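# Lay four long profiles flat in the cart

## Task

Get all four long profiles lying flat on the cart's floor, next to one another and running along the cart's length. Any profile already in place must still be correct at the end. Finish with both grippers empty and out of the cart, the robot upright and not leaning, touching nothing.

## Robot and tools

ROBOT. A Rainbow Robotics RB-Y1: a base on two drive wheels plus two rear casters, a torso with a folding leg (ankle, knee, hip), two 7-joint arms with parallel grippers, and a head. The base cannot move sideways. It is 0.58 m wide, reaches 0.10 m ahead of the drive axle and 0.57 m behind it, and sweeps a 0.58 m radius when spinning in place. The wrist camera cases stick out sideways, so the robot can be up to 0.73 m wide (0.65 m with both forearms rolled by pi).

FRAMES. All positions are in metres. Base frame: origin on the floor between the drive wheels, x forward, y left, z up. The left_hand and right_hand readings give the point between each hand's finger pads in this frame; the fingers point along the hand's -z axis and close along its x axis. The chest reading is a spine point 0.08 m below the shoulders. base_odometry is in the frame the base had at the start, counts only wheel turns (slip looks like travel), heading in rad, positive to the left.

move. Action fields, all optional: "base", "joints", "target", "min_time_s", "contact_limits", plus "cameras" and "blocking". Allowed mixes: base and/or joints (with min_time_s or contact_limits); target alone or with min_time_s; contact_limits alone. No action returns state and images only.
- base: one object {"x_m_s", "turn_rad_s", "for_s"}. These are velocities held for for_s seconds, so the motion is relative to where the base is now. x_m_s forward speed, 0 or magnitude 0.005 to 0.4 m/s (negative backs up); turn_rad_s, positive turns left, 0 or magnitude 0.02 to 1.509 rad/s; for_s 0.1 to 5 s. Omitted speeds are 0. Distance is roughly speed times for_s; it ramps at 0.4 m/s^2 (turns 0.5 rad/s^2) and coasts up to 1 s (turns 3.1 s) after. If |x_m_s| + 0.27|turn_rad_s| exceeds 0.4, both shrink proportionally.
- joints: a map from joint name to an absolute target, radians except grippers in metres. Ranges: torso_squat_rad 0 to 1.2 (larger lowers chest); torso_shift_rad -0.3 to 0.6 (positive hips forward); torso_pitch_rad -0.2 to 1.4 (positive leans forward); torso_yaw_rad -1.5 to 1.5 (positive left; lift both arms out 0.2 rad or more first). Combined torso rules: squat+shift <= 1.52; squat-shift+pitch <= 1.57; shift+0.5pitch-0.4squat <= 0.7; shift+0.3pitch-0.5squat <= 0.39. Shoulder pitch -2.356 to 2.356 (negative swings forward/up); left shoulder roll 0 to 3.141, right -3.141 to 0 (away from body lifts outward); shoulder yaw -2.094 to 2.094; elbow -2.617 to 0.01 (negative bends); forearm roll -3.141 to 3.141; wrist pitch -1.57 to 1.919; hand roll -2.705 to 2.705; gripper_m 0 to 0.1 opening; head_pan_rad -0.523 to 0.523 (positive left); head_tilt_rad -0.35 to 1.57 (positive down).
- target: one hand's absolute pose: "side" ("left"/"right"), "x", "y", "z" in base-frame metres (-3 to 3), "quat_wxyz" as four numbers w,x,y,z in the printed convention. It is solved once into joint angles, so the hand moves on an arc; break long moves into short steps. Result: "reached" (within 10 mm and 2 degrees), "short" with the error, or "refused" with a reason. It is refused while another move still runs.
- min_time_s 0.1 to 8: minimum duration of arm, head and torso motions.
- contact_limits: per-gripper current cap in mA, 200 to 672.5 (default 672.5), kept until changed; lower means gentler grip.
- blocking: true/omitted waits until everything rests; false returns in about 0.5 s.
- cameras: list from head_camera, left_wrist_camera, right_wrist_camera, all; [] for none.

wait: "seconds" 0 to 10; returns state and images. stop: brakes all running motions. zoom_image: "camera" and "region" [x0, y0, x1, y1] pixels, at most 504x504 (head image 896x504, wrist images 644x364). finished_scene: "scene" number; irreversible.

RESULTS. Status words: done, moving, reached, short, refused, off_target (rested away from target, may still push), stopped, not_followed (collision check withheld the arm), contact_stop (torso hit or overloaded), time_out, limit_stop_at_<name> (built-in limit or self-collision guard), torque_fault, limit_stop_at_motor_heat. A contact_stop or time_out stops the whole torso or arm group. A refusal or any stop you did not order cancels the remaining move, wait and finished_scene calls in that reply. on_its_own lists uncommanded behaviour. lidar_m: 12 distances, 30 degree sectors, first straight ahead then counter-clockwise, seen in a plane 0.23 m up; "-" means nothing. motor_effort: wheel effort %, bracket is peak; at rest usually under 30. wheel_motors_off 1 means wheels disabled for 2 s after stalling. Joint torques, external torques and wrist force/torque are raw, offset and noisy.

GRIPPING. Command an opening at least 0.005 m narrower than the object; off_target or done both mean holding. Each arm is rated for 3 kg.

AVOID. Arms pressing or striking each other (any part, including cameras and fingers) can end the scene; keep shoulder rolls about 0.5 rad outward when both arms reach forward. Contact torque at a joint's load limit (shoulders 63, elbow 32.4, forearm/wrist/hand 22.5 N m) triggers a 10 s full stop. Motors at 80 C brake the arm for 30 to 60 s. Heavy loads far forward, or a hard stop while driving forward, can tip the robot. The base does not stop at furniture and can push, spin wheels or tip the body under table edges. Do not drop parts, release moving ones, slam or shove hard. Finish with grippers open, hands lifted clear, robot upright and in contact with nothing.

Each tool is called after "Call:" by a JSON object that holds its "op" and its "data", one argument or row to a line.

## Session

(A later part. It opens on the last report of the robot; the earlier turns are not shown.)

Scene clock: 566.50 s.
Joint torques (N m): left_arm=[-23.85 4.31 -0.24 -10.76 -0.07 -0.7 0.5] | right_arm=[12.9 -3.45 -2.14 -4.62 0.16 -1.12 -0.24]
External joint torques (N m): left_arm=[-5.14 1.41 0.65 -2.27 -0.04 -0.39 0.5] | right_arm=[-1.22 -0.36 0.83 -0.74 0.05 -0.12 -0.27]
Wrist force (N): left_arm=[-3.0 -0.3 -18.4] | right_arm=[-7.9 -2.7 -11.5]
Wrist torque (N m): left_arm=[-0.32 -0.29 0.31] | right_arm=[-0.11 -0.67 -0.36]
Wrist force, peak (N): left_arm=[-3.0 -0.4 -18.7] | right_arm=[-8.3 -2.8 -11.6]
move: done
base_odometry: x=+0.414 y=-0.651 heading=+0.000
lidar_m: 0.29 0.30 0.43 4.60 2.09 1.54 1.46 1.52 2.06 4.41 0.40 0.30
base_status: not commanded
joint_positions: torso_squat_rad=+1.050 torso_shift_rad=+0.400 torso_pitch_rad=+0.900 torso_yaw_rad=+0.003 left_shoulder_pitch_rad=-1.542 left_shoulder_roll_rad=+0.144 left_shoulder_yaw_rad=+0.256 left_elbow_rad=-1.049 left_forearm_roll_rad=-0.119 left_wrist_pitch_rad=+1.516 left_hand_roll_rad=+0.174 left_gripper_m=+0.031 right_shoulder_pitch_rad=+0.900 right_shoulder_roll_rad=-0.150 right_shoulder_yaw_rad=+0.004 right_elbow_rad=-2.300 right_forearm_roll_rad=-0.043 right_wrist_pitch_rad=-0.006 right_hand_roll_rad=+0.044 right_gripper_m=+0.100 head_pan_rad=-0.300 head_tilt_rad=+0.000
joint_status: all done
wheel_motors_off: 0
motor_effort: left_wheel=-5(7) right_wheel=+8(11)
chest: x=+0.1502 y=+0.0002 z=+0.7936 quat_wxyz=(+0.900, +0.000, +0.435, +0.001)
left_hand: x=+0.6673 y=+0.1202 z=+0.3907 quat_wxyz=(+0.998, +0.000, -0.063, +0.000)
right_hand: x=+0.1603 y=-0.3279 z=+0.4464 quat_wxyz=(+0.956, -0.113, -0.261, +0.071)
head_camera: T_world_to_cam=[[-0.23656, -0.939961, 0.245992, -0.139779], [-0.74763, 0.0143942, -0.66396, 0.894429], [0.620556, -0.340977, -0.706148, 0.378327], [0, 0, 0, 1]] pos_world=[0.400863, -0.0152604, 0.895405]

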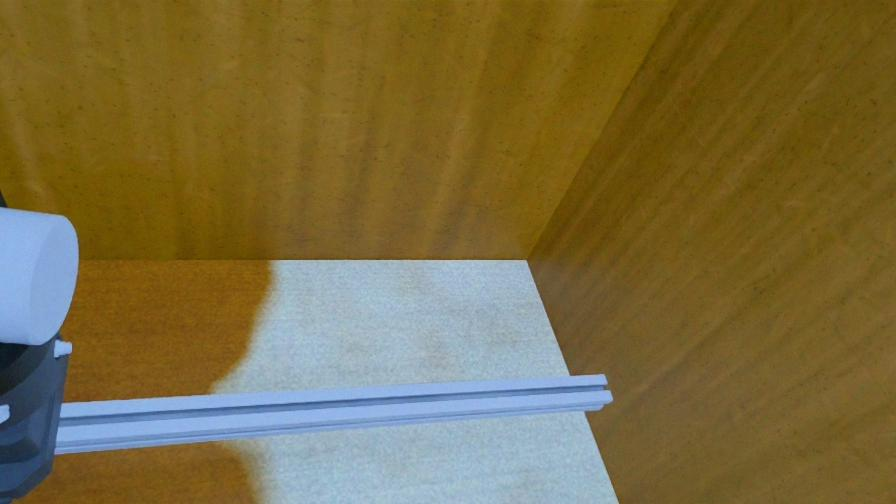

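Call:
{"op": "move", "data": {
  "target": {"side": "left", "x": 0.66, "y": 0.118, "z": 0.335, "quat_wxyz": [0.9997, -0.0225, 0, 0]},
  "min_time_s": 2,
  "cameras": ["head_camera"]
}}

Call:
{"op": "move", "data": {
  "target": {"side": "left", "x": 0.66, "y": 0.118, "z": 0.315, "quat_wxyz": [0.9997, -0.0225, 0, 0]},
  "min_time_s": 1.5,
  "cameras": ["head_camera"]
}}

Scene clock: 577.47 s.
Joint torques (N m): left_arm=[-25.26 5.3 -0.59 -9.1 0.08 0.04 0.05] | right_arm=[13.19 -3.4 -2.62 -4.86 0.32 -1.01 -0.24]
External joint torques (N m): left_arm=[-5.11 1.12 -0.17 -1.69 -0.01 0.15 0.05] | right_arm=[-0.93 -0.3 0.36 -0.98 0.21 -0.01 -0.27]
Wrist force (N): left_arm=[-1.0 0.9 -18.8] | right_arm=[-7.9 -2.4 -11.6]
Wrist torque (N m): left_arm=[-0.46 -0.26 0.27] | right_arm=[-0.14 -0.68 -0.36]
Wrist force, peak (N): left_arm=[-1.0 0.7 -19.2] | right_arm=[-8.2 -2.8 -11.8]
move: done
base_odometry: x=+0.414 y=-0.651 heading=+0.000
lidar_m: 0.29 0.31 0.44 4.61 2.09 1.54 1.46 1.51 2.07 4.40 0.41 0.31
base_status: not commanded
joint_positions: torso_squat_rad=+1.050 torso_shift_rad=+0.400 torso_pitch_rad=+0.900 torso_yaw_rad=+0.003 left_shoulder_pitch_rad=-1.746 left_shoulder_roll_rad=+0.229 left_shoulder_yaw_rad=+0.319 left_elbow_rad=-0.444 left_forearm_roll_rad=-0.056 left_wrist_pitch_rad=+1.235 left_hand_roll_rad=+0.160 left_gripper_m=+0.031 right_shoulder_pitch_rad=+0.900 right_shoulder_roll_rad=-0.150 right_shoulder_yaw_rad=+0.004 right_elbow_rad=-2.300 right_forearm_roll_rad=-0.043 right_wrist_pitch_rad=-0.006 right_hand_roll_rad=+0.044 right_gripper_m=+0.100 head_pan_rad=-0.300 head_tilt_rad=+0.000
joint_status: all done
wheel_motors_off: 0
motor_effort: left_wheel=-6(7) right_wheel=+10(11)
chest: x=+0.1502 y=+0.0002 z=+0.7936 quat_wxyz=(+0.900, +0.000, +0.435, +0.001)
left_hand: x=+0.6585 y=+0.1182 z=+0.3347 quat_wxyz=(+1.000, -0.023, -0.003, +0.000)
left_hand_status: reached (checked arc, planned for 2.0 s): 2 mm and 0.4 deg off.
right_hand: x=+0.1603 y=-0.3279 z=+0.4464 quat_wxyz=(+0.956, -0.113, -0.261, +0.071)
head_camera: T_world_to_cam=[[-0.236489, -0.939963, 0.246054, -0.139863], [-0.747652, 0.0143061, -0.663936, 0.894416], [0.620555, -0.340977, -0.706149, 0.378328], [0, 0, 0, 1]] pos_world=[0.400862, -0.0152606, 0.895405]

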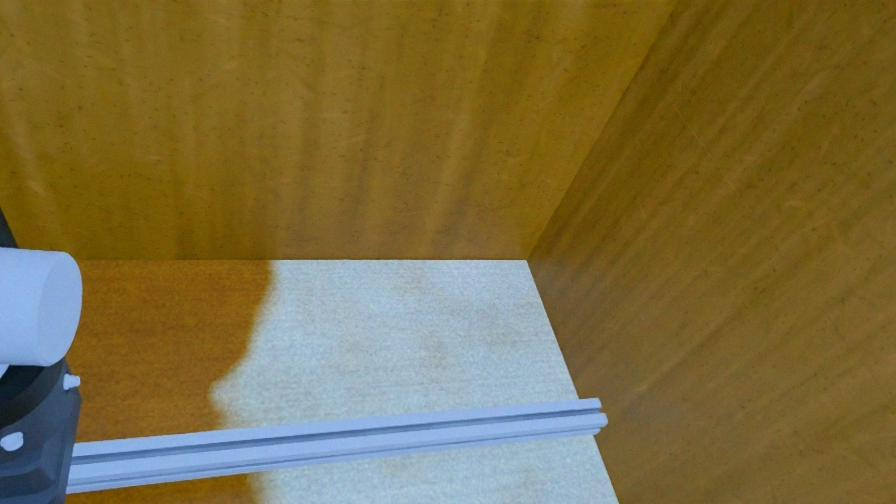

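Scene clock: 579.30 s.
Joint torques (N m): left_arm=[-24.99 5.88 0.02 -8.51 0.16 -0.21 0.38] | right_arm=[13.28 -3.2 -2.15 -4.66 0.15 -1.16 -0.33]
External joint torques (N m): left_arm=[-4.88 1.59 0.29 -1.58 0.08 -0.02 0.39] | right_arm=[-0.84 -0.1 0.82 -0.79 0.05 -0.16 -0.35]
Wrist force (N): left_arm=[-2.1 0.7 -18.2] | right_arm=[-8.2 -2.8 -11.6]
Wrist torque (N m): left_arm=[-0.36 -0.32 0.24] | right_arm=[-0.11 -0.69 -0.36]
Wrist force, peak (N): left_arm=[-2.0 0.7 -19.1] | right_arm=[-8.2 -2.8 -11.6]
move: short
base_odometry: x=+0.414 y=-0.651 heading=+0.000
lidar_m: 0.29 0.30 0.43 4.61 2.10 1.54 1.46 1.52 2.08 4.41 0.43 0.30
base_status: not commanded
joint_positions: torso_squat_rad=+1.050 torso_shift_rad=+0.400 torso_pitch_rad=+0.900 torso_yaw_rad=+0.003 left_shoulder_pitch_rad=-1.786 left_shoulder_roll_rad=+0.247 left_shoulder_yaw_rad=+0.321 left_elbow_rad=-0.267 left_forearm_roll_rad=-0.053 left_wrist_pitch_rad=+1.060 left_hand_roll_rad=+0.164 left_gripper_m=+0.031 right_shoulder_pitch_rad=+0.900 right_shoulder_roll_rad=-0.150 right_shoulder_yaw_rad=+0.004 right_elbow_rad=-2.300 right_forearm_roll_rad=-0.043 right_wrist_pitch_rad=-0.006 right_hand_roll_rad=+0.044 right_gripper_m=+0.100 head_pan_rad=-0.300 head_tilt_rad=+0.000
joint_status: all done
wheel_motors_off: 0
motor_effort: left_wheel=-5(7) right_wheel=+9(12)
chest: x=+0.1502 y=+0.0002 z=+0.7936 quat_wxyz=(+0.900, +0.000, +0.435, +0.001)
left_hand: x=+0.6584 y=+0.1182 z=+0.3146 quat_wxyz=(+0.999, -0.027, -0.024, +0.000)
left_hand_status: short (checked arc, as near as the solve gets, planned for 1.5 s): 2 mm and 2.7 deg off. The place is met; only the turn is off.
right_hand: x=+0.1603 y=-0.3279 z=+0.4464 quat_wxyz=(+0.956, -0.113, -0.261, +0.071)
head_camera: T_world_to_cam=[[-0.236489, -0.939963, 0.246054, -0.139863], [-0.747652, 0.0143061, -0.663936, 0.894416], [0.620555, -0.340977, -0.706149, 0.378328], [0, 0, 0, 1]] pos_world=[0.400862, -0.0152606, 0.895405]

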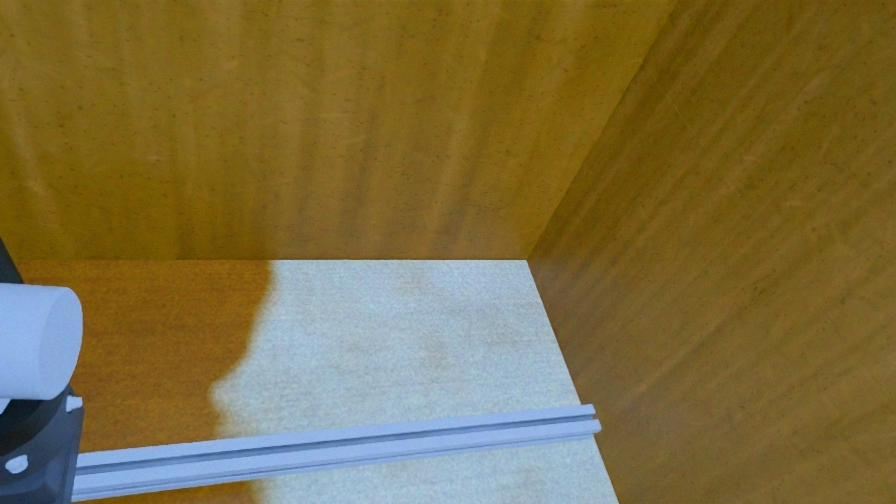

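Call:
{"op": "move", "data": {
  "target": {"side": "left", "x": 0.615, "y": 0.122, "z": 0.312, "quat_wxyz": [0.9997, -0.0225, 0, 0]},
  "min_time_s": 1.5,
  "cameras": []
}}

Call:
{"op": "move", "data": {
  "target": {"side": "left", "x": 0.615, "y": 0.122, "z": 0.300, "quat_wxyz": [0.9997, -0.0225, 0, 0]},
  "min_time_s": 1,
  "cameras": ["head_camera", "left_wrist_camera"]
}}

Call:
{"op": "move", "data": {
  "joints": {"head_pan_rad": 0.52, "head_tilt_rad": 0.0},
  "cameras": ["head_camera"]
}}

Scene clock: 590.80 s.
Joint torques (N m): left_arm=[0.76 -5.32 2.13 -10.34 0.06 -0.1 0.02] | right_arm=[12.94 -3.22 -2.18 -4.96 0.29 -1.13 -0.31]
External joint torques (N m): left_arm=[18.18 -8.03 2.93 -2.5 -0.03 0.01 0.02] | right_arm=[-1.16 -0.13 0.78 -1.04 0.18 -0.12 -0.33]
Wrist force (N): left_arm=[-1.7 1.0 -18.5] | right_arm=[-8.1 -2.7 -11.6]
Wrist torque (N m): left_arm=[-0.54 -0.30 0.27] | right_arm=[-0.11 -0.69 -0.37]
Wrist force, peak (N): left_arm=[-5.6 1.6 -20.9] | right_arm=[-8.5 -2.7 -11.6]
move: done
base_odometry: x=+0.414 y=-0.651 heading=+0.000
lidar_m: 0.28 0.31 0.43 4.61 2.10 1.54 1.46 1.52 2.08 4.41 0.41 0.30
base_status: not commanded
joint_positions: torso_squat_rad=+1.050 torso_shift_rad=+0.399 torso_pitch_rad=+0.897 torso_yaw_rad=+0.003 left_shoulder_pitch_rad=-1.488 left_shoulder_roll_rad=+0.141 left_shoulder_yaw_rad=+0.296 left_elbow_rad=-0.846 left_forearm_roll_rad=-0.072 left_wrist_pitch_rad=+1.371 left_hand_roll_rad=+0.144 left_gripper_m=+0.031 right_shoulder_pitch_rad=+0.900 right_shoulder_roll_rad=-0.150 right_shoulder_yaw_rad=+0.004 right_elbow_rad=-2.300 right_forearm_roll_rad=-0.043 right_wrist_pitch_rad=-0.006 right_hand_roll_rad=+0.044 right_gripper_m=+0.100 head_pan_rad=-0.300 head_tilt_rad=+0.000
joint_status: all done
wheel_motors_off: 0
motor_effort: left_wheel=-17(35) right_wheel=+4(10)
chest: x=+0.1491 y=-0.0002 z=+0.7944 quat_wxyz=(+0.901, +0.001, +0.434, +0.002)
left_hand: x=+0.6180 y=+0.1224 z=+0.3166 quat_wxyz=(+1.000, -0.021, -0.003, +0.000)
left_hand_status: reached (checked arc, planned for 1.5 s): 6 mm and 0.4 deg off.
right_hand: x=+0.1604 y=-0.3279 z=+0.4469 quat_wxyz=(+0.956, -0.112, -0.263, +0.071)

Scene clock: 592.13 s.
Joint torques (N m): left_arm=[-8.01 4.08 1.09 -1.55 -0.24 -6.38 0.55] | right_arm=[13.18 -3.37 -1.98 -4.77 0.35 -1.01 -0.11]
External joint torques (N m): left_arm=[9.53 1.28 1.79 6.03 -0.34 -6.27 0.55] | right_arm=[-0.92 -0.27 0.99 -0.86 0.25 0 -0.14]
Wrist force (N): left_arm=[-28.2 0.1 49.7] | right_arm=[-8.1 -2.6 -11.4]
Wrist torque (N m): left_arm=[0.10 -0.74 0.46] | right_arm=[-0.11 -0.69 -0.36]
Wrist force, peak (N): left_arm=[-37.3 2.8 67.4] | right_arm=[-8.2 -2.8 -11.7]
move: done
base_odometry: x=+0.414 y=-0.651 heading=+0.000
lidar_m: 0.29 0.31 0.44 4.61 2.10 1.54 1.45 1.52 2.06 4.40 0.42 0.31
base_status: not commanded
joint_positions: torso_squat_rad=+1.050 torso_shift_rad=+0.399 torso_pitch_rad=+0.898 torso_yaw_rad=+0.003 left_shoulder_pitch_rad=-1.514 left_shoulder_roll_rad=+0.152 left_shoulder_yaw_rad=+0.300 left_elbow_rad=-0.735 left_forearm_roll_rad=-0.067 left_wrist_pitch_rad=+1.291 left_hand_roll_rad=+0.148 left_gripper_m=+0.031 right_shoulder_pitch_rad=+0.900 right_shoulder_roll_rad=-0.150 right_shoulder_yaw_rad=+0.004 right_elbow_rad=-2.300 right_forearm_roll_rad=-0.043 right_wrist_pitch_rad=-0.006 right_hand_roll_rad=+0.044 right_gripper_m=+0.100 head_pan_rad=-0.300 head_tilt_rad=+0.000
joint_status: all done
wheel_motors_off: 0
motor_effort: left_wheel=+1(17) right_wheel=+8(11)
chest: x=+0.1492 y=+0.0001 z=+0.7943 quat_wxyz=(+0.901, +0.000, +0.434, +0.002)
left_hand: x=+0.6158 y=+0.1213 z=+0.3010 quat_wxyz=(+1.000, -0.023, -0.001, +0.000)
left_hand_status: reached (checked arc, planned for 1.0 s): 1 mm and 0.2 deg off.
right_hand: x=+0.1604 y=-0.3278 z=+0.4470 quat_wxyz=(+0.956, -0.113, -0.263, +0.071)
head_camera: T_world_to_cam=[[-0.237088, -0.940138, 0.244806, -0.139251], [-0.745716, 0.0146082, -0.666104, 0.895549], [0.622654, -0.34048, -0.704539, 0.377811], [0, 0, 0, 1]] pos_world=[0.399564, -0.0153603, 0.896801]
left_wrist_camera: T_world_to_cam=[[0.999113, 0.021804, 0.0360281, -0.629417], [0.0000652361, -0.856326, 0.516435, -0.0196331], [0.0421122, -0.515975, -0.855568, 0.372928], [0, 0, 0, 1]] pos_world=[0.613155, 0.189333, 0.351881]

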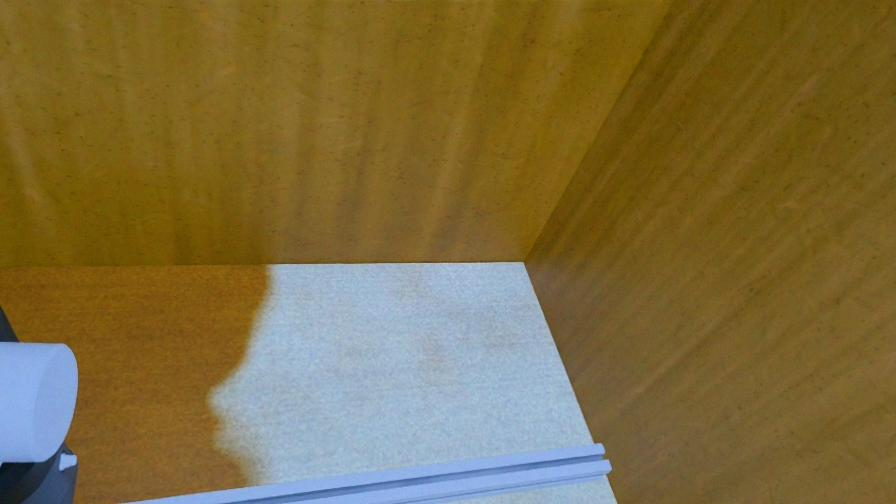

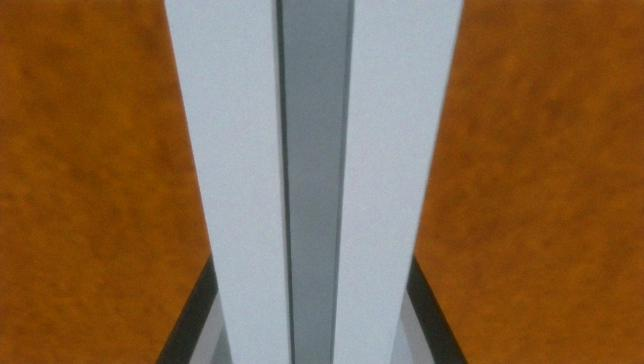

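Scene clock: 593.37 s.
Joint torques (N m): left_arm=[-7.78 4.13 0.26 -1.93 -0.4 -6.28 0.52] | right_arm=[13.21 -3.19 -2.88 -4.71 0.54 -1.22 -0.28]
External joint torques (N m): left_arm=[9.75 1.33 0.96 5.66 -0.49 -6.17 0.52] | right_arm=[-0.89 -0.09 0.09 -0.8 0.44 -0.21 -0.3]
Wrist force (N): left_arm=[-28.0 0.5 49.2] | right_arm=[-8.0 -2.7 -11.4]
Wrist torque (N m): left_arm=[0.02 -0.70 0.46] | right_arm=[-0.12 -0.68 -0.36]
Wrist force, peak (N): left_arm=[-27.9 0.0 51.1] | right_arm=[-8.4 -2.9 -11.5]
move: done
base_odometry: x=+0.414 y=-0.651 heading=+0.000
lidar_m: 0.29 0.31 0.43 4.61 2.09 1.52 1.46 1.51 2.06 4.40 0.41 0.30
base_status: not commanded
joint_positions: torso_squat_rad=+1.050 torso_shift_rad=+0.399 torso_pitch_rad=+0.898 torso_yaw_rad=+0.003 left_shoulder_pitch_rad=-1.514 left_shoulder_roll_rad=+0.152 left_shoulder_yaw_rad=+0.300 left_elbow_rad=-0.735 left_forearm_roll_rad=-0.067 left_wrist_pitch_rad=+1.291 left_hand_roll_rad=+0.148 left_gripper_m=+0.031 right_shoulder_pitch_rad=+0.900 right_shoulder_roll_rad=-0.150 right_shoulder_yaw_rad=+0.004 right_elbow_rad=-2.300 right_forearm_roll_rad=-0.043 right_wrist_pitch_rad=-0.006 right_hand_roll_rad=+0.044 right_gripper_m=+0.100 head_pan_rad=+0.520 head_tilt_rad=+0.000
joint_status: all done
wheel_motors_off: 0
motor_effort: left_wheel=+1(2) right_wheel=+8(11)
chest: x=+0.1492 y=+0.0001 z=+0.7943 quat_wxyz=(+0.901, +0.000, +0.434, +0.002)
left_hand: x=+0.6158 y=+0.1213 z=+0.3010 quat_wxyz=(+1.000, -0.023, -0.001, +0.000)
right_hand: x=+0.1604 y=-0.3278 z=+0.4470 quat_wxyz=(+0.956, -0.113, -0.263, +0.071)
head_camera: T_world_to_cam=[[0.258643, -0.889446, -0.376816, 0.263004], [-0.763651, 0.0506178, -0.643642, 0.881072], [0.591558, 0.454229, -0.666134, 0.352848], [0, 0, 0, 1]] pos_world=[0.396077, 0.0290555, 0.901243]

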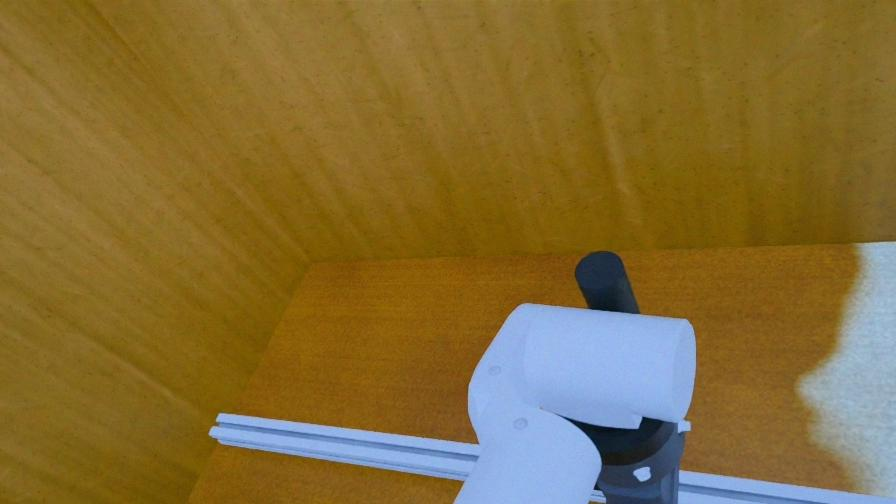

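Call:
{"op": "move", "data": {
  "target": {"side": "left", "x": 0.62, "y": 0.122, "z": 0.307, "quat_wxyz": [0.9997, -0.0225, 0, 0]},
  "min_time_s": 1,
  "cameras": []
}}

Call:
{"op": "move", "data": {
  "joints": {"left_gripper_m": 0.06},
  "cameras": ["head_camera", "left_wrist_camera"]
}}

Scene clock: 600.63 s.
Joint torques (N m): left_arm=[-22.63 4.71 -0.31 -9.42 0.12 0.25 0.36] | right_arm=[13.48 -2.93 -2.75 -4.86 0.29 -1.3 -0.19]
External joint torques (N m): left_arm=[-4.93 1.81 0.39 -1.82 0.03 0.35 0.36] | right_arm=[-0.65 0.17 0.22 -0.98 0.18 -0.3 -0.21]
Wrist force (N): left_arm=[-1.2 1.2 -18.2] | right_arm=[-8.0 -2.5 -11.5]
Wrist torque (N m): left_arm=[-0.41 -0.30 0.28] | right_arm=[-0.13 -0.68 -0.36]
Wrist force, peak (N): left_arm=[-27.9 0.4 51.0] | right_arm=[-8.2 -2.5 -11.9]
move: done
base_odometry: x=+0.414 y=-0.651 heading=+0.000
lidar_m: 0.29 0.30 0.43 4.60 2.10 1.54 1.45 1.52 2.07 4.41 0.41 0.31
base_status: not commanded
joint_positions: torso_squat_rad=+1.050 torso_shift_rad=+0.400 torso_pitch_rad=+0.900 torso_yaw_rad=+0.003 left_shoulder_pitch_rad=-1.528 left_shoulder_roll_rad=+0.157 left_shoulder_yaw_rad=+0.302 left_elbow_rad=-0.732 left_forearm_roll_rad=-0.067 left_wrist_pitch_rad=+1.307 left_hand_roll_rad=+0.148 left_gripper_m=+0.031 right_shoulder_pitch_rad=+0.900 right_shoulder_roll_rad=-0.150 right_shoulder_yaw_rad=+0.004 right_elbow_rad=-2.300 right_forearm_roll_rad=-0.043 right_wrist_pitch_rad=-0.006 right_hand_roll_rad=+0.044 right_gripper_m=+0.100 head_pan_rad=+0.520 head_tilt_rad=+0.000
joint_status: all done
wheel_motors_off: 0
motor_effort: left_wheel=+0(2) right_wheel=+8(11)
chest: x=+0.1501 y=+0.0002 z=+0.7936 quat_wxyz=(+0.900, +0.000, +0.435, +0.001)
left_hand: x=+0.6188 y=+0.1217 z=+0.3043 quat_wxyz=(+1.000, -0.023, +0.002, +0.000)
left_hand_status: reached (checked arc, planned for 1.0 s): 3 mm and 0.2 deg off.
right_hand: x=+0.1603 y=-0.3279 z=+0.4464 quat_wxyz=(+0.956, -0.113, -0.261, +0.071)

Scene clock: 601.43 s.
Joint torques (N m): left_arm=[-19.25 4.12 -0.03 -8.16 0.05 0.2 0.26] | right_arm=[13.55 -2.99 -1.97 -4.91 0.11 -1.08 -0.36]
External joint torques (N m): left_arm=[-1.52 1.23 0.67 -0.56 -0.04 0.3 0.26] | right_arm=[-0.58 0.11 1 -1.03 0.01 -0.08 -0.39]
Wrist force (N): left_arm=[-1.7 0.6 -9.0] | right_arm=[-8.0 -2.8 -11.7]
Wrist torque (N m): left_arm=[-0.36 -0.31 0.28] | right_arm=[-0.10 -0.69 -0.36]
Wrist force, peak (N): left_arm=[-1.3 1.3 -18.4] | right_arm=[-8.3 -2.5 -11.8]
move: done
base_odometry: x=+0.414 y=-0.651 heading=+0.000
lidar_m: 0.29 0.30 0.43 4.61 2.10 1.54 1.46 1.51 2.07 4.40 0.42 0.30
base_status: not commanded
joint_positions: torso_squat_rad=+1.050 torso_shift_rad=+0.400 torso_pitch_rad=+0.900 torso_yaw_rad=+0.003 left_shoulder_pitch_rad=-1.529 left_shoulder_roll_rad=+0.157 left_shoulder_yaw_rad=+0.302 left_elbow_rad=-0.733 left_forearm_roll_rad=-0.067 left_wrist_pitch_rad=+1.307 left_hand_roll_rad=+0.148 left_gripper_m=+0.060 right_shoulder_pitch_rad=+0.900 right_shoulder_roll_rad=-0.150 right_shoulder_yaw_rad=+0.004 right_elbow_rad=-2.300 right_forearm_roll_rad=-0.043 right_wrist_pitch_rad=-0.006 right_hand_roll_rad=+0.044 right_gripper_m=+0.100 head_pan_rad=+0.520 head_tilt_rad=+0.000
joint_status: all done
wheel_motors_off: 0
motor_effort: left_wheel=-1(3) right_wheel=+5(10)
chest: x=+0.1501 y=+0.0002 z=+0.7936 quat_wxyz=(+0.900, +0.000, +0.435, +0.001)
left_hand: x=+0.6194 y=+0.1216 z=+0.3047 quat_wxyz=(+1.000, -0.023, +0.002, +0.000)
right_hand: x=+0.1603 y=-0.3279 z=+0.4464 quat_wxyz=(+0.956, -0.113, -0.261, +0.071)
head_camera: T_world_to_cam=[[0.257484, -0.889691, -0.377031, 0.262893], [-0.765308, 0.0504445, -0.641684, 0.879985], [0.58992, 0.453768, -0.667899, 0.353586], [0, 0, 0, 1]] pos_world=[0.397181, 0.0290569, 0.899952]
left_wrist_camera: T_world_to_cam=[[0.999305, 0.0217647, 0.0302768, -0.631427], [0.00304628, -0.856913, 0.515452, -0.022863], [0.0371633, -0.515002, -0.856383, 0.379379], [0, 0, 0, 1]] pos_world=[0.616959, 0.189532, 0.355796]

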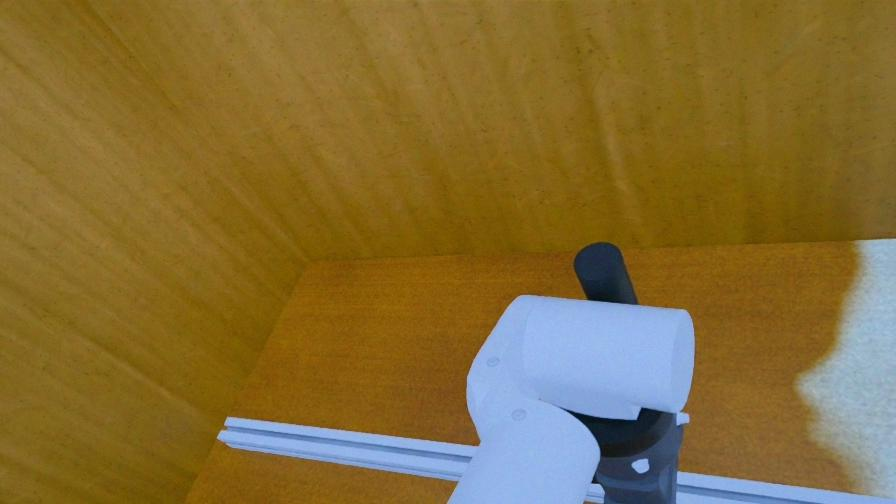

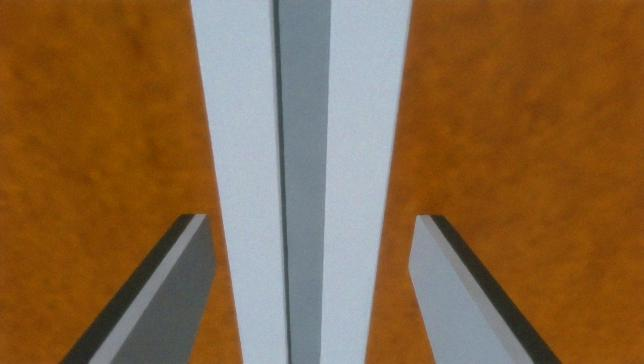

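Call:
{"op": "move", "data": {
  "target": {"side": "left", "x": 0.625, "y": 0.122, "z": 0.40, "quat_wxyz": [0.9997, -0.0225, 0, 0]},
  "min_time_s": 1.5,
  "cameras": ["left_wrist_camera"]
}}

Call:
{"op": "move", "data": {
  "joints": {"torso_squat_rad": 0.9, "torso_pitch_rad": 0.85, "torso_shift_rad": 0.25, "head_pan_rad": 0.1, "head_tilt_rad": 0.1},
  "min_time_s": 2,
  "cameras": ["head_camera"]
}}

Scene clock: 610.30 s.
Joint torques (N m): left_arm=[2.4 -5.09 1.62 -8.94 -0.16 0.13 -0.24] | right_arm=[13.01 -3.43 -2.49 -4.89 0.34 -1.28 -0.34]
External joint torques (N m): left_arm=[20.22 -7.8 2.7 -0.67 -0.25 0.23 -0.23] | right_arm=[-1.1 -0.34 0.47 -0.98 0.23 -0.27 -0.36]
Wrist force (N): left_arm=[-1.2 0.5 -9.2] | right_arm=[-7.9 -2.5 -11.7]
Wrist torque (N m): left_arm=[-0.33 -0.27 0.28] | right_arm=[-0.13 -0.67 -0.36]
Wrist force, peak (N): left_arm=[-0.9 0.4 -9.7] | right_arm=[-8.2 -2.8 -11.8]
move: done
base_odometry: x=+0.414 y=-0.651 heading=+0.000
lidar_m: 0.28 0.31 0.43 4.60 2.09 1.54 1.46 1.52 2.06 4.41 0.42 0.31
base_status: not commanded
joint_positions: torso_squat_rad=+1.050 torso_shift_rad=+0.399 torso_pitch_rad=+0.898 torso_yaw_rad=+0.003 left_shoulder_pitch_rad=-1.491 left_shoulder_roll_rad=+0.125 left_shoulder_yaw_rad=+0.286 left_elbow_rad=-1.194 left_forearm_roll_rad=-0.080 left_wrist_pitch_rad=+1.729 left_hand_roll_rad=+0.135 left_gripper_m=+0.060 right_shoulder_pitch_rad=+0.900 right_shoulder_roll_rad=-0.150 right_shoulder_yaw_rad=+0.004 right_elbow_rad=-2.300 right_forearm_roll_rad=-0.043 right_wrist_pitch_rad=-0.006 right_hand_roll_rad=+0.044 right_gripper_m=+0.100 head_pan_rad=+0.520 head_tilt_rad=+0.000
joint_status: all done
wheel_motors_off: 0
motor_effort: left_wheel=-17(18) right_wheel=+5(10)
chest: x=+0.1495 y=+0.0000 z=+0.7941 quat_wxyz=(+0.901, +0.001, +0.434, +0.001)
left_hand: x=+0.6270 y=+0.1219 z=+0.4040 quat_wxyz=(+1.000, -0.021, +0.003, +0.000)
left_hand_status: reached (checked arc, planned for 1.5 s): 4 mm and 0.4 deg off.
right_hand: x=+0.1603 y=-0.3279 z=+0.4468 quat_wxyz=(+0.956, -0.113, -0.262, +0.071)
left_wrist_camera: T_world_to_cam=[[0.999384, 0.0217659, 0.027522, -0.641036], [0.00458577, -0.858648, 0.512545, -0.0733217], [0.0347877, -0.512103, -0.858219, 0.466184], [0, 0, 0, 1]] pos_world=[0.62476, 0.189729, 0.455311]

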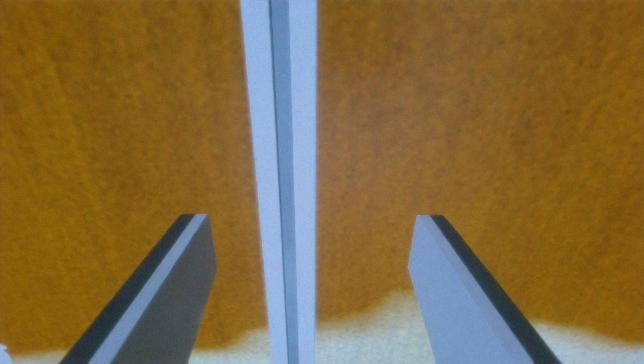

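Scene clock: 612.60 s.
Joint torques (N m): left_arm=[-17.79 1.55 -0.55 -8.64 -0.14 -0.1 -0.33] | right_arm=[12.71 -3.64 -2.38 -5.19 0.36 -1.02 -0.18]
External joint torques (N m): left_arm=[0.59 -1.46 0.5 -0.3 -0.23 0.07 -0.33] | right_arm=[-1.04 -0.48 0.63 -0.84 0.25 0.06 -0.2]
Wrist force (N): left_arm=[-1.1 0.8 -9.1] | right_arm=[-7.9 -2.7 -11.4]
Wrist torque (N m): left_arm=[-0.40 -0.21 0.28] | right_arm=[-0.06 -0.65 -0.38]
Wrist force, peak (N): left_arm=[-1.6 0.7 -9.8] | right_arm=[-8.2 -2.5 -11.8]
move: done
base_odometry: x=+0.414 y=-0.651 heading=+0.000
lidar_m: 0.29 0.31 0.42 4.60 2.11 1.54 1.46 1.52 2.08 4.40 0.40 0.30
base_status: not commanded
joint_positions: torso_squat_rad=+0.900 torso_shift_rad=+0.250 torso_pitch_rad=+0.850 torso_yaw_rad=+0.003 left_shoulder_pitch_rad=-1.486 left_shoulder_roll_rad=+0.124 left_shoulder_yaw_rad=+0.287 left_elbow_rad=-1.194 left_forearm_roll_rad=-0.080 left_wrist_pitch_rad=+1.729 left_hand_roll_rad=+0.135 left_gripper_m=+0.060 right_shoulder_pitch_rad=+0.900 right_shoulder_roll_rad=-0.150 right_shoulder_yaw_rad=+0.004 right_elbow_rad=-2.300 right_forearm_roll_rad=-0.043 right_wrist_pitch_rad=-0.006 right_hand_roll_rad=+0.044 right_gripper_m=+0.100 head_pan_rad=+0.100 head_tilt_rad=+0.100
joint_status: all done
wheel_motors_off: 0
motor_effort: left_wheel=-10(19) right_wheel=+6(7)
chest: x=+0.1122 y=+0.0002 z=+0.9062 quat_wxyz=(+0.911, +0.000, +0.412, +0.001)
left_hand: x=+0.6056 y=+0.1222 z=+0.5371 quat_wxyz=(+1.000, -0.021, -0.018, +0.000)
right_hand: x=+0.1397 y=-0.3279 z=+0.5600 quat_wxyz=(+0.949, -0.115, -0.285, +0.069)
head_camera: T_world_to_cam=[[0.0124148, -0.998365, -0.0557979, 0.0594554], [-0.785605, 0.0247834, -0.618232, 0.906111], [0.618604, 0.0515103, -0.784013, 0.57085], [0, 0, 0, 1]] pos_world=[0.357977, 0.00749704, 1.01106]

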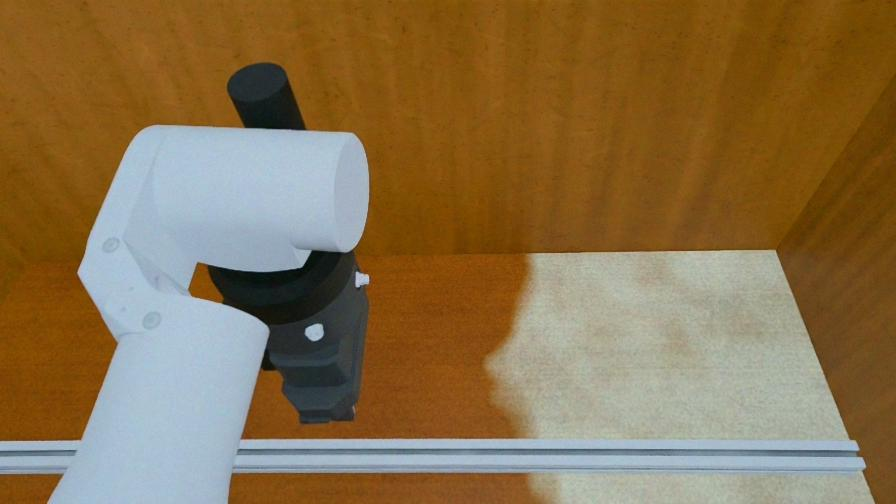

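Call:
{"op": "move", "data": {
  "joints": {"left_shoulder_roll_rad": 0.75, "left_shoulder_yaw_rad": -0.4, "right_shoulder_pitch_rad": 1.2},
  "min_time_s": 2,
  "cameras": ["head_camera"]
}}

Call:
{"op": "move", "data": {
  "target": {"side": "left", "x": 0.62, "y": 0.12, "z": 0.50, "quat_wxyz": [1, 0, 0, 0]},
  "min_time_s": 2,
  "cameras": ["head_camera"]
}}

Scene clock: 658.30 s.
Joint torques (N m): left_arm=[-17.88 11.16 4.11 -6.17 -1.71 0.21 -0.35] | right_arm=[14.8 -3.93 -3.47 -2.3 0.24 -0.72 -0.2]
External joint torques (N m): left_arm=[0.02 1.12 -1.22 -0.34 -0.34 0.16 -0.36] | right_arm=[-0.41 -0.22 0.05 -0.83 0.19 -0.14 -0.22]
Wrist force (N): left_arm=[-0.9 -4.7 -7.8] | right_arm=[-6.2 -2.0 -12.1]
Wrist torque (N m): left_arm=[-0.04 -0.19 0.22] | right_arm=[-0.15 -0.56 -0.37]
Wrist force, peak (N): left_arm=[-1.4 0.1 -9.8] | right_arm=[-7.9 -2.6 -11.8]
move: done
base_odometry: x=+0.414 y=-0.651 heading=+0.000
lidar_m: 0.28 0.31 0.42 4.61 2.10 1.54 1.46 1.52 2.08 4.41 0.42 0.30
base_status: not commanded
joint_positions: torso_squat_rad=+0.900 torso_shift_rad=+0.250 torso_pitch_rad=+0.850 torso_yaw_rad=+0.003 left_shoulder_pitch_rad=-1.486 left_shoulder_roll_rad=+0.750 left_shoulder_yaw_rad=-0.400 left_elbow_rad=-1.194 left_forearm_roll_rad=-0.080 left_wrist_pitch_rad=+1.729 left_hand_roll_rad=+0.135 left_gripper_m=+0.060 right_shoulder_pitch_rad=+1.200 right_shoulder_roll_rad=-0.150 right_shoulder_yaw_rad=+0.004 right_elbow_rad=-2.300 right_forearm_roll_rad=-0.043 right_wrist_pitch_rad=-0.006 right_hand_roll_rad=+0.044 right_gripper_m=+0.100 head_pan_rad=+0.100 head_tilt_rad=+0.100
joint_status: all done
wheel_motors_off: 0
motor_effort: left_wheel=-10(11) right_wheel=+5(9)
chest: x=+0.1122 y=+0.0002 z=+0.9062 quat_wxyz=(+0.911, +0.000, +0.412, +0.001)
left_hand: x=+0.6631 y=+0.3778 z=+0.6277 quat_wxyz=(+0.904, +0.407, -0.074, -0.111)
right_hand: x=+0.0234 y=-0.3515 z=+0.5953 quat_wxyz=(+0.976, -0.150, -0.142, +0.063)
head_camera: T_world_to_cam=[[0.0124936, -0.998367, -0.0557365, 0.059365], [-0.785604, 0.0246837, -0.618237, 0.906116], [0.618603, 0.0515108, -0.784013, 0.570851], [0, 0, 0, 1]] pos_world=[0.357977, 0.00749684, 1.01106]

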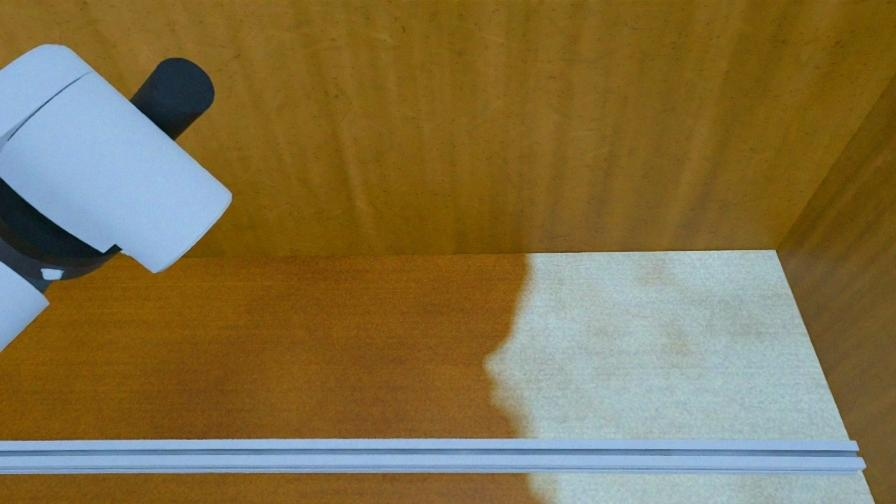

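Scene clock: 660.63 s.
Joint torques (N m): left_arm=[-21.19 3.46 2.33 -7.53 -0.01 -0.12 0.41] | right_arm=[15.25 -3.8 -2.98 -2.35 0.22 -0.57 -0.22]
External joint torques (N m): left_arm=[-1.41 -0.99 0.61 0.33 -0.03 -0.03 0.41] | right_arm=[0.04 -0.08 0.53 -0.88 0.17 0 -0.24]
Wrist force (N): left_arm=[-1.0 0.1 -8.5] | right_arm=[-6.3 -2.0 -12.4]
Wrist torque (N m): left_arm=[-0.33 -0.24 0.27] | right_arm=[-0.13 -0.57 -0.35]
Wrist force, peak (N): left_arm=[-1.2 -2.1 -9.2] | right_arm=[-6.4 -2.0 -12.4]
move: done
base_odometry: x=+0.414 y=-0.651 heading=+0.000
lidar_m: 0.29 0.30 0.42 4.62 2.11 1.53 1.46 1.52 2.08 4.41 0.42 0.30
base_status: not commanded
joint_positions: torso_squat_rad=+0.900 torso_shift_rad=+0.250 torso_pitch_rad=+0.850 torso_yaw_rad=+0.003 left_shoulder_pitch_rad=-1.594 left_shoulder_roll_rad=+0.321 left_shoulder_yaw_rad=-0.096 left_elbow_rad=-0.827 left_forearm_roll_rad=+0.269 left_wrist_pitch_rad=+1.518 left_hand_roll_rad=+0.345 left_gripper_m=+0.060 right_shoulder_pitch_rad=+1.200 right_shoulder_roll_rad=-0.150 right_shoulder_yaw_rad=+0.004 right_elbow_rad=-2.300 right_forearm_roll_rad=-0.043 right_wrist_pitch_rad=-0.006 right_hand_roll_rad=+0.044 right_gripper_m=+0.100 head_pan_rad=+0.100 head_tilt_rad=+0.100
joint_status: all done
wheel_motors_off: 0
motor_effort: left_wheel=-10(11) right_wheel=+5(8)
chest: x=+0.1122 y=+0.0002 z=+0.9062 quat_wxyz=(+0.911, +0.000, +0.412, +0.001)
left_hand: x=+0.6195 y=+0.1203 z=+0.5001 quat_wxyz=(+1.000, +0.000, -0.001, +0.000)
left_hand_status: reached (checked arc, planned for 2.0 s): 1 mm and 0.1 deg off.
right_hand: x=+0.0234 y=-0.3515 z=+0.5953 quat_wxyz=(+0.976, -0.150, -0.142, +0.063)
head_camera: T_world_to_cam=[[0.0124936, -0.998367, -0.0557365, 0.059365], [-0.785604, 0.0246837, -0.618237, 0.906116], [0.618603, 0.0515108, -0.784013, 0.570851], [0, 0, 0, 1]] pos_world=[0.357977, 0.00749684, 1.01106]

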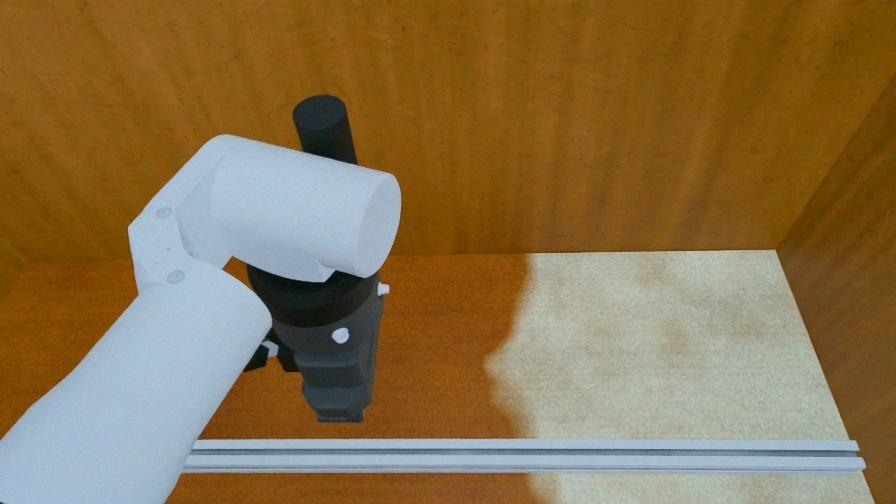

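Call:
{"op": "move", "data": {
  "target": {"side": "left", "x": 0.52, "y": 0.15, "z": 0.78, "quat_wxyz": [0.83, 0, -0.558, 0]},
  "min_time_s": 2,
  "cameras": []
}}

Call:
{"op": "move", "data": {
  "base": {"x_m_s": -0.3, "for_s": 2.5},
  "joints": {"torso_squat_rad": 1.1, "torso_pitch_rad": 0.6, "torso_shift_rad": 0.2, "head_pan_rad": 0.1, "head_tilt_rad": 0.3},
  "cameras": ["head_camera"]
}}

Scene clock: 668.30 s.
Joint torques (N m): left_arm=[-8.7 4.54 4.23 -6.4 -1.43 -0.95 0.25] | right_arm=[14.61 -3.24 -3.01 -2.04 -0.01 -0.69 -0.23]
External joint torques (N m): left_arm=[-0.33 0.74 -0.57 -0.15 0.07 -0.12 0.3] | right_arm=[-0.6 0.48 0.51 -0.57 -0.06 -0.12 -0.24]
Wrist force (N): left_arm=[-7.0 -0.7 -5.0] | right_arm=[-6.2 -2.1 -12.0]
Wrist torque (N m): left_arm=[-0.19 -0.62 0.33] | right_arm=[-0.14 -0.56 -0.35]
Wrist force, peak (N): left_arm=[-1.7 -0.6 -9.8] | right_arm=[-6.4 -2.0 -12.5]
move: short
base_odometry: x=+0.414 y=-0.651 heading=+0.000
lidar_m: 0.29 0.31 0.43 4.60 2.11 1.53 1.46 1.52 2.07 4.40 0.40 0.30
base_status: not commanded
joint_positions: torso_squat_rad=+0.900 torso_shift_rad=+0.250 torso_pitch_rad=+0.850 torso_yaw_rad=+0.003 left_shoulder_pitch_rad=-1.086 left_shoulder_roll_rad=+0.804 left_shoulder_yaw_rad=-0.780 left_elbow_rad=-2.617 left_forearm_roll_rad=-0.622 left_wrist_pitch_rad=+1.852 left_hand_roll_rad=+1.044 left_gripper_m=+0.060 right_shoulder_pitch_rad=+1.200 right_shoulder_roll_rad=-0.150 right_shoulder_yaw_rad=+0.004 right_elbow_rad=-2.300 right_forearm_roll_rad=-0.043 right_wrist_pitch_rad=-0.006 right_hand_roll_rad=+0.044 right_gripper_m=+0.100 head_pan_rad=+0.100 head_tilt_rad=+0.100
joint_status: all done
wheel_motors_off: 0
motor_effort: left_wheel=-7(11) right_wheel=+6(9)
chest: x=+0.1122 y=+0.0003 z=+0.9063 quat_wxyz=(+0.911, +0.000, +0.412, +0.001)
left_hand: x=+0.5206 y=+0.1496 z=+0.7794 quat_wxyz=(+0.809, +0.056, -0.584, +0.038)
left_hand_status: short (checked arc, as near as the solve gets, planned for 2.1 s): 1 mm and 8.7 deg off. The place is met; only the turn is off.
right_hand: x=+0.0234 y=-0.3515 z=+0.5954 quat_wxyz=(+0.976, -0.150, -0.142, +0.063)

Scene clock: 672.20 s.
Joint torques (N m): left_arm=[-10.92 4.54 5.17 -5.02 -1.65 -0.99 -0.12] | right_arm=[13.05 -4.3 -3.2 -4.91 0.3 -1.38 -0.21]
External joint torques (N m): left_arm=[-0.33 0.14 -0.72 -0.25 -0.09 -0.08 -0.07] | right_arm=[-0.81 -0.34 0.45 -0.96 0.19 -0.37 -0.23]
Wrist force (N): left_arm=[-7.4 -0.1 -3.6] | right_arm=[-7.9 -2.1 -11.3]
Wrist torque (N m): left_arm=[-0.21 -0.64 0.34] | right_arm=[-0.16 -0.65 -0.36]
Wrist force, peak (N): left_arm=[-7.0 -1.3 -5.3] | right_arm=[-8.3 -2.2 -11.8]
move: done
base_odometry: x=-0.336 y=-0.652 heading=+0.002
lidar_m: 1.04 1.08 1.80 2.82 1.04 0.76 0.71 0.73 1.01 2.77 2.63 1.08
base_status: done (sent for 2.5 of 2.5 s)
joint_positions: torso_squat_rad=+1.100 torso_shift_rad=+0.200 torso_pitch_rad=+0.600 torso_yaw_rad=+0.003 left_shoulder_pitch_rad=-1.086 left_shoulder_roll_rad=+0.804 left_shoulder_yaw_rad=-0.780 left_elbow_rad=-2.617 left_forearm_roll_rad=-0.622 left_wrist_pitch_rad=+1.852 left_hand_roll_rad=+1.044 left_gripper_m=+0.060 right_shoulder_pitch_rad=+1.200 right_shoulder_roll_rad=-0.150 right_shoulder_yaw_rad=+0.004 right_elbow_rad=-2.300 right_forearm_roll_rad=-0.043 right_wrist_pitch_rad=-0.006 right_hand_roll_rad=+0.044 right_gripper_m=+0.100 head_pan_rad=+0.100 head_tilt_rad=+0.300
joint_status: all done
wheel_motors_off: 0
motor_effort: left_wheel=+14(35) right_wheel=-12(37)
chest: x=+0.0098 y=+0.0003 z=+0.8471 quat_wxyz=(+0.955, +0.000, +0.296, +0.001)
left_hand: x=+0.4369 y=+0.1496 z=+0.8253 quat_wxyz=(+0.730, +0.051, -0.680, +0.045)
right_hand: x=+0.0007 y=-0.3516 z=+0.5239 quat_wxyz=(+0.951, -0.157, -0.263, +0.044)
head_camera: T_world_to_cam=[[0.0283679, -0.998832, -0.0391014, 0.0410853], [-0.753105, 0.00436528, -0.657885, 0.820614], [0.657288, 0.0481103, -0.752102, 0.600548], [0, 0, 0, 1]] pos_world=[0.222111, 0.00856256, 0.99315]

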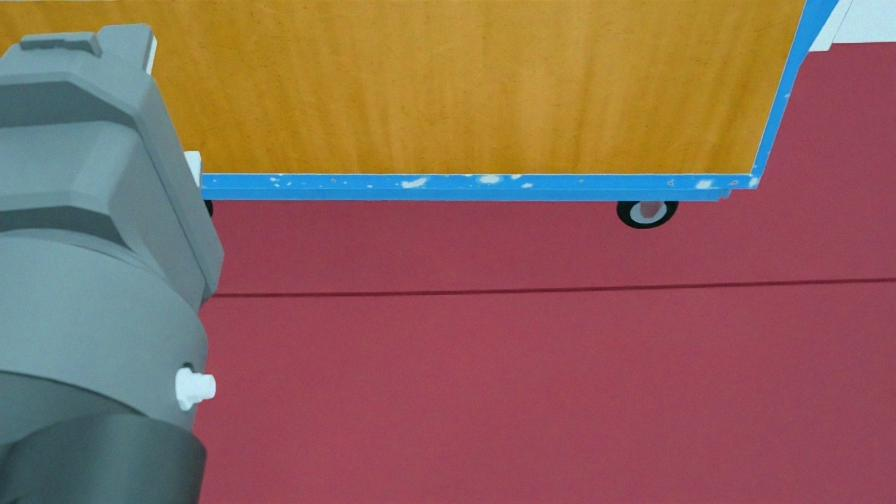

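Call:
{"op": "move", "data": {
  "base": {"turn_rad_s": 0.5, "for_s": 2.6},
  "joints": {"left_shoulder_pitch_rad": -0.5, "left_shoulder_roll_rad": 0.1, "left_shoulder_yaw_rad": 0.186, "left_elbow_rad": -1.8, "left_forearm_roll_rad": -0.323, "left_wrist_pitch_rad": 0.2, "left_hand_roll_rad": -1.301},
  "min_time_s": 3,
  "cameras": []
}}

Call:
{"op": "move", "data": {
  "base": {"x_m_s": 0.3, "for_s": 3.9},
  "cameras": []
}}

Call:
{"op": "move", "data": {
  "base": {"turn_rad_s": -0.5, "for_s": 2.6},
  "cameras": ["head_camera", "left_wrist_camera"]
}}

Scene clock: 682.50 s.
Joint torques (N m): left_arm=[-9.5 1.55 1.82 -10.23 0.32 -2.01 0.16] | right_arm=[12.85 -4.34 -3.11 -4.89 0.45 -1.03 -0.03]
External joint torques (N m): left_arm=[-0.81 -1.36 1.08 -0.16 0.34 -0.29 0.14] | right_arm=[-1.01 -0.38 0.54 -0.95 0.35 -0.02 -0.05]
Wrist force (N): left_arm=[-0.6 -5.7 -3.6] | right_arm=[-7.8 -2.0 -11.2]
Wrist torque (N m): left_arm=[0.07 -0.23 0.19] | right_arm=[-0.14 -0.64 -0.35]
Wrist force, peak (N): left_arm=[-7.1 -3.1 -4.0] | right_arm=[-8.1 -2.0 -11.8]
move: done
base_odometry: x=-0.336 y=-0.652 heading=+1.301
lidar_m: 3.67 1.45 0.85 0.73 0.72 0.83 1.43 3.80 2.15 1.04 1.04 1.23
base_status: done (sent for 2.6 of 2.6 s)
joint_positions: torso_squat_rad=+1.100 torso_shift_rad=+0.200 torso_pitch_rad=+0.600 torso_yaw_rad=+0.003 left_shoulder_pitch_rad=-0.500 left_shoulder_roll_rad=+0.100 left_shoulder_yaw_rad=+0.186 left_elbow_rad=-1.800 left_forearm_roll_rad=-0.323 left_wrist_pitch_rad=+0.200 left_hand_roll_rad=-1.301 left_gripper_m=+0.060 right_shoulder_pitch_rad=+1.200 right_shoulder_roll_rad=-0.150 right_shoulder_yaw_rad=+0.004 right_elbow_rad=-2.300 right_forearm_roll_rad=-0.043 right_wrist_pitch_rad=-0.006 right_hand_roll_rad=+0.044 right_gripper_m=+0.100 head_pan_rad=+0.100 head_tilt_rad=+0.300
joint_status: all done
wheel_motors_off: 0
motor_effort: left_wheel=+1(35) right_wheel=+11(45)
chest: x=+0.0098 y=+0.0003 z=+0.8471 quat_wxyz=(+0.955, +0.000, +0.296, +0.001)
left_hand: x=+0.5403 y=+0.2615 z=+0.6180 quat_wxyz=(+0.510, +0.527, -0.432, -0.525)
right_hand: x=+0.0007 y=-0.3515 z=+0.5239 quat_wxyz=(+0.951, -0.157, -0.263, +0.044)

Scene clock: 687.50 s.
Joint torques (N m): left_arm=[-8.44 1.79 0.43 -10.14 -0.21 -1.96 0.15] | right_arm=[12.44 -4.2 -2.86 -4.56 0.51 -1.2 -0.21]
External joint torques (N m): left_arm=[0.25 -1.12 -0.31 -0.07 -0.19 -0.24 0.13] | right_arm=[-1.42 -0.24 0.8 -0.62 0.41 -0.19 -0.24]
Wrist force (N): left_arm=[-0.6 -6.0 -3.4] | right_arm=[-7.8 -1.8 -11.5]
Wrist torque (N m): left_arm=[0.11 -0.23 0.19] | right_arm=[-0.17 -0.62 -0.34]
Wrist force, peak (N): left_arm=[-0.6 -6.2 -3.9] | right_arm=[-8.0 -2.0 -11.7]
move: done
base_odometry: x=-0.025 y=+0.476 heading=+1.301
lidar_m: 3.08 2.08 1.20 1.04 1.03 1.20 2.05 1.50 0.86 0.82 0.90 1.25
base_status: done (sent for 3.9 of 3.9 s)
joint_positions: torso_squat_rad=+1.100 torso_shift_rad=+0.200 torso_pitch_rad=+0.600 torso_yaw_rad=+0.003 left_shoulder_pitch_rad=-0.500 left_shoulder_roll_rad=+0.100 left_shoulder_yaw_rad=+0.186 left_elbow_rad=-1.800 left_forearm_roll_rad=-0.323 left_wrist_pitch_rad=+0.200 left_hand_roll_rad=-1.301 left_gripper_m=+0.060 right_shoulder_pitch_rad=+1.200 right_shoulder_roll_rad=-0.150 right_shoulder_yaw_rad=+0.004 right_elbow_rad=-2.300 right_forearm_roll_rad=-0.043 right_wrist_pitch_rad=-0.006 right_hand_roll_rad=+0.044 right_gripper_m=+0.100 head_pan_rad=+0.100 head_tilt_rad=+0.300
joint_status: not commanded
wheel_motors_off: 0
motor_effort: left_wheel=+2(35) right_wheel=-9(49)
chest: x=+0.0099 y=+0.0003 z=+0.8470 quat_wxyz=(+0.955, +0.000, +0.296, +0.001)
left_hand: x=+0.5404 y=+0.2614 z=+0.6180 quat_wxyz=(+0.510, +0.527, -0.432, -0.525)
right_hand: x=+0.0008 y=-0.3515 z=+0.5239 quat_wxyz=(+0.951, -0.157, -0.263, +0.044)

Scene clock: 691.43 s.
Joint torques (N m): left_arm=[-8.11 1.72 0.88 -10.51 0.22 -1.56 -0.11] | right_arm=[12.81 -4.12 -3.54 -4.72 0.22 -1.09 -0.19]
External joint torques (N m): left_arm=[0.58 -1.19 0.14 -0.44 0.25 0.17 -0.13] | right_arm=[-1.05 -0.17 0.12 -0.78 0.12 -0.08 -0.21]
Wrist force (N): left_arm=[-0.8 -5.5 -3.5] | right_arm=[-7.7 -1.9 -11.5]
Wrist torque (N m): left_arm=[0.06 -0.25 0.21] | right_arm=[-0.17 -0.63 -0.34]
Wrist force, peak (N): left_arm=[-0.3 -6.3 -4.0] | right_arm=[-8.2 -2.3 -11.6]
move: done
base_odometry: x=-0.025 y=+0.476 heading=+0.002
lidar_m: 0.91 0.91 2.19 4.03 1.46 1.07 1.01 1.05 1.44 3.97 1.06 0.82
base_status: done (sent for 2.6 of 2.6 s)
joint_positions: torso_squat_rad=+1.100 torso_shift_rad=+0.200 torso_pitch_rad=+0.600 torso_yaw_rad=+0.003 left_shoulder_pitch_rad=-0.500 left_shoulder_roll_rad=+0.100 left_shoulder_yaw_rad=+0.186 left_elbow_rad=-1.800 left_forearm_roll_rad=-0.323 left_wrist_pitch_rad=+0.200 left_hand_roll_rad=-1.301 left_gripper_m=+0.060 right_shoulder_pitch_rad=+1.200 right_shoulder_roll_rad=-0.150 right_shoulder_yaw_rad=+0.004 right_elbow_rad=-2.300 right_forearm_roll_rad=-0.043 right_wrist_pitch_rad=-0.006 right_hand_roll_rad=+0.044 right_gripper_m=+0.100 head_pan_rad=+0.100 head_tilt_rad=+0.300
joint_status: not commanded
wheel_motors_off: 0
motor_effort: left_wheel=+12(29) right_wheel=+1(39)
chest: x=+0.0099 y=+0.0003 z=+0.8470 quat_wxyz=(+0.955, +0.000, +0.296, +0.001)
left_hand: x=+0.5404 y=+0.2614 z=+0.6180 quat_wxyz=(+0.510, +0.527, -0.432, -0.525)
right_hand: x=+0.0008 y=-0.3515 z=+0.5239 quat_wxyz=(+0.951, -0.157, -0.263, +0.044)
head_camera: T_world_to_cam=[[0.0283601, -0.998832, -0.0391068, 0.0410828], [-0.753198, 0.00436793, -0.657779, 0.820614], [0.657182, 0.0481099, -0.752195, 0.600457], [0, 0, 0, 1]] pos_world=[0.222311, 0.00856256, 0.99305]
left_wrist_camera: T_world_to_cam=[[0.0431996, -0.994934, -0.0907713, 0.292231], [-0.54356, 0.0528257, -0.837706, 0.829611], [0.838258, 0.0855282, -0.538524, -0.0637318], [0, 0, 0, 1]] pos_world=[0.491743, 0.252377, 0.687175]

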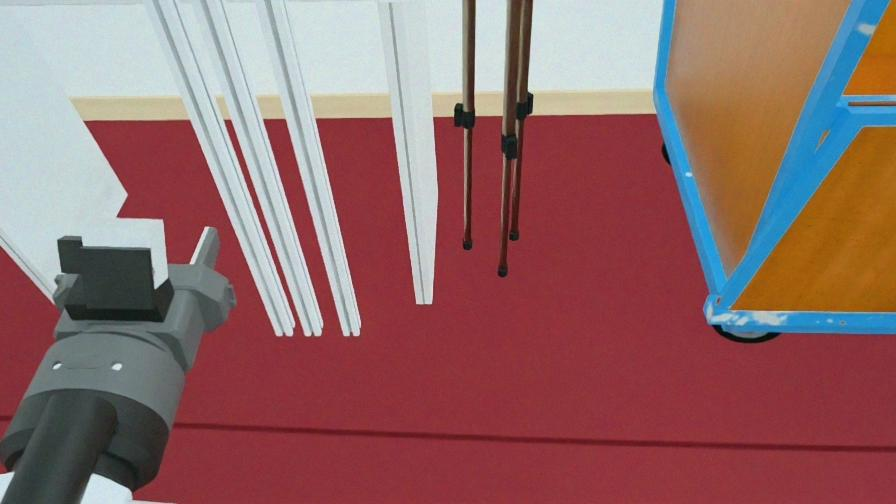

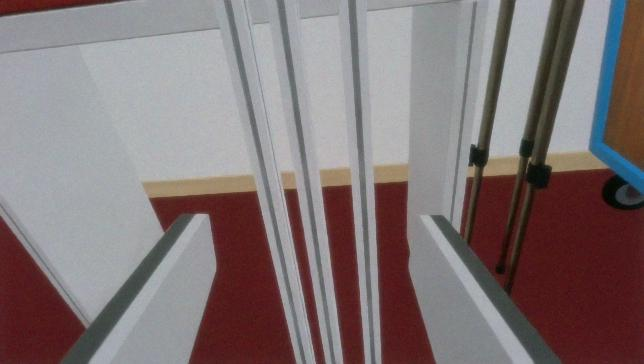

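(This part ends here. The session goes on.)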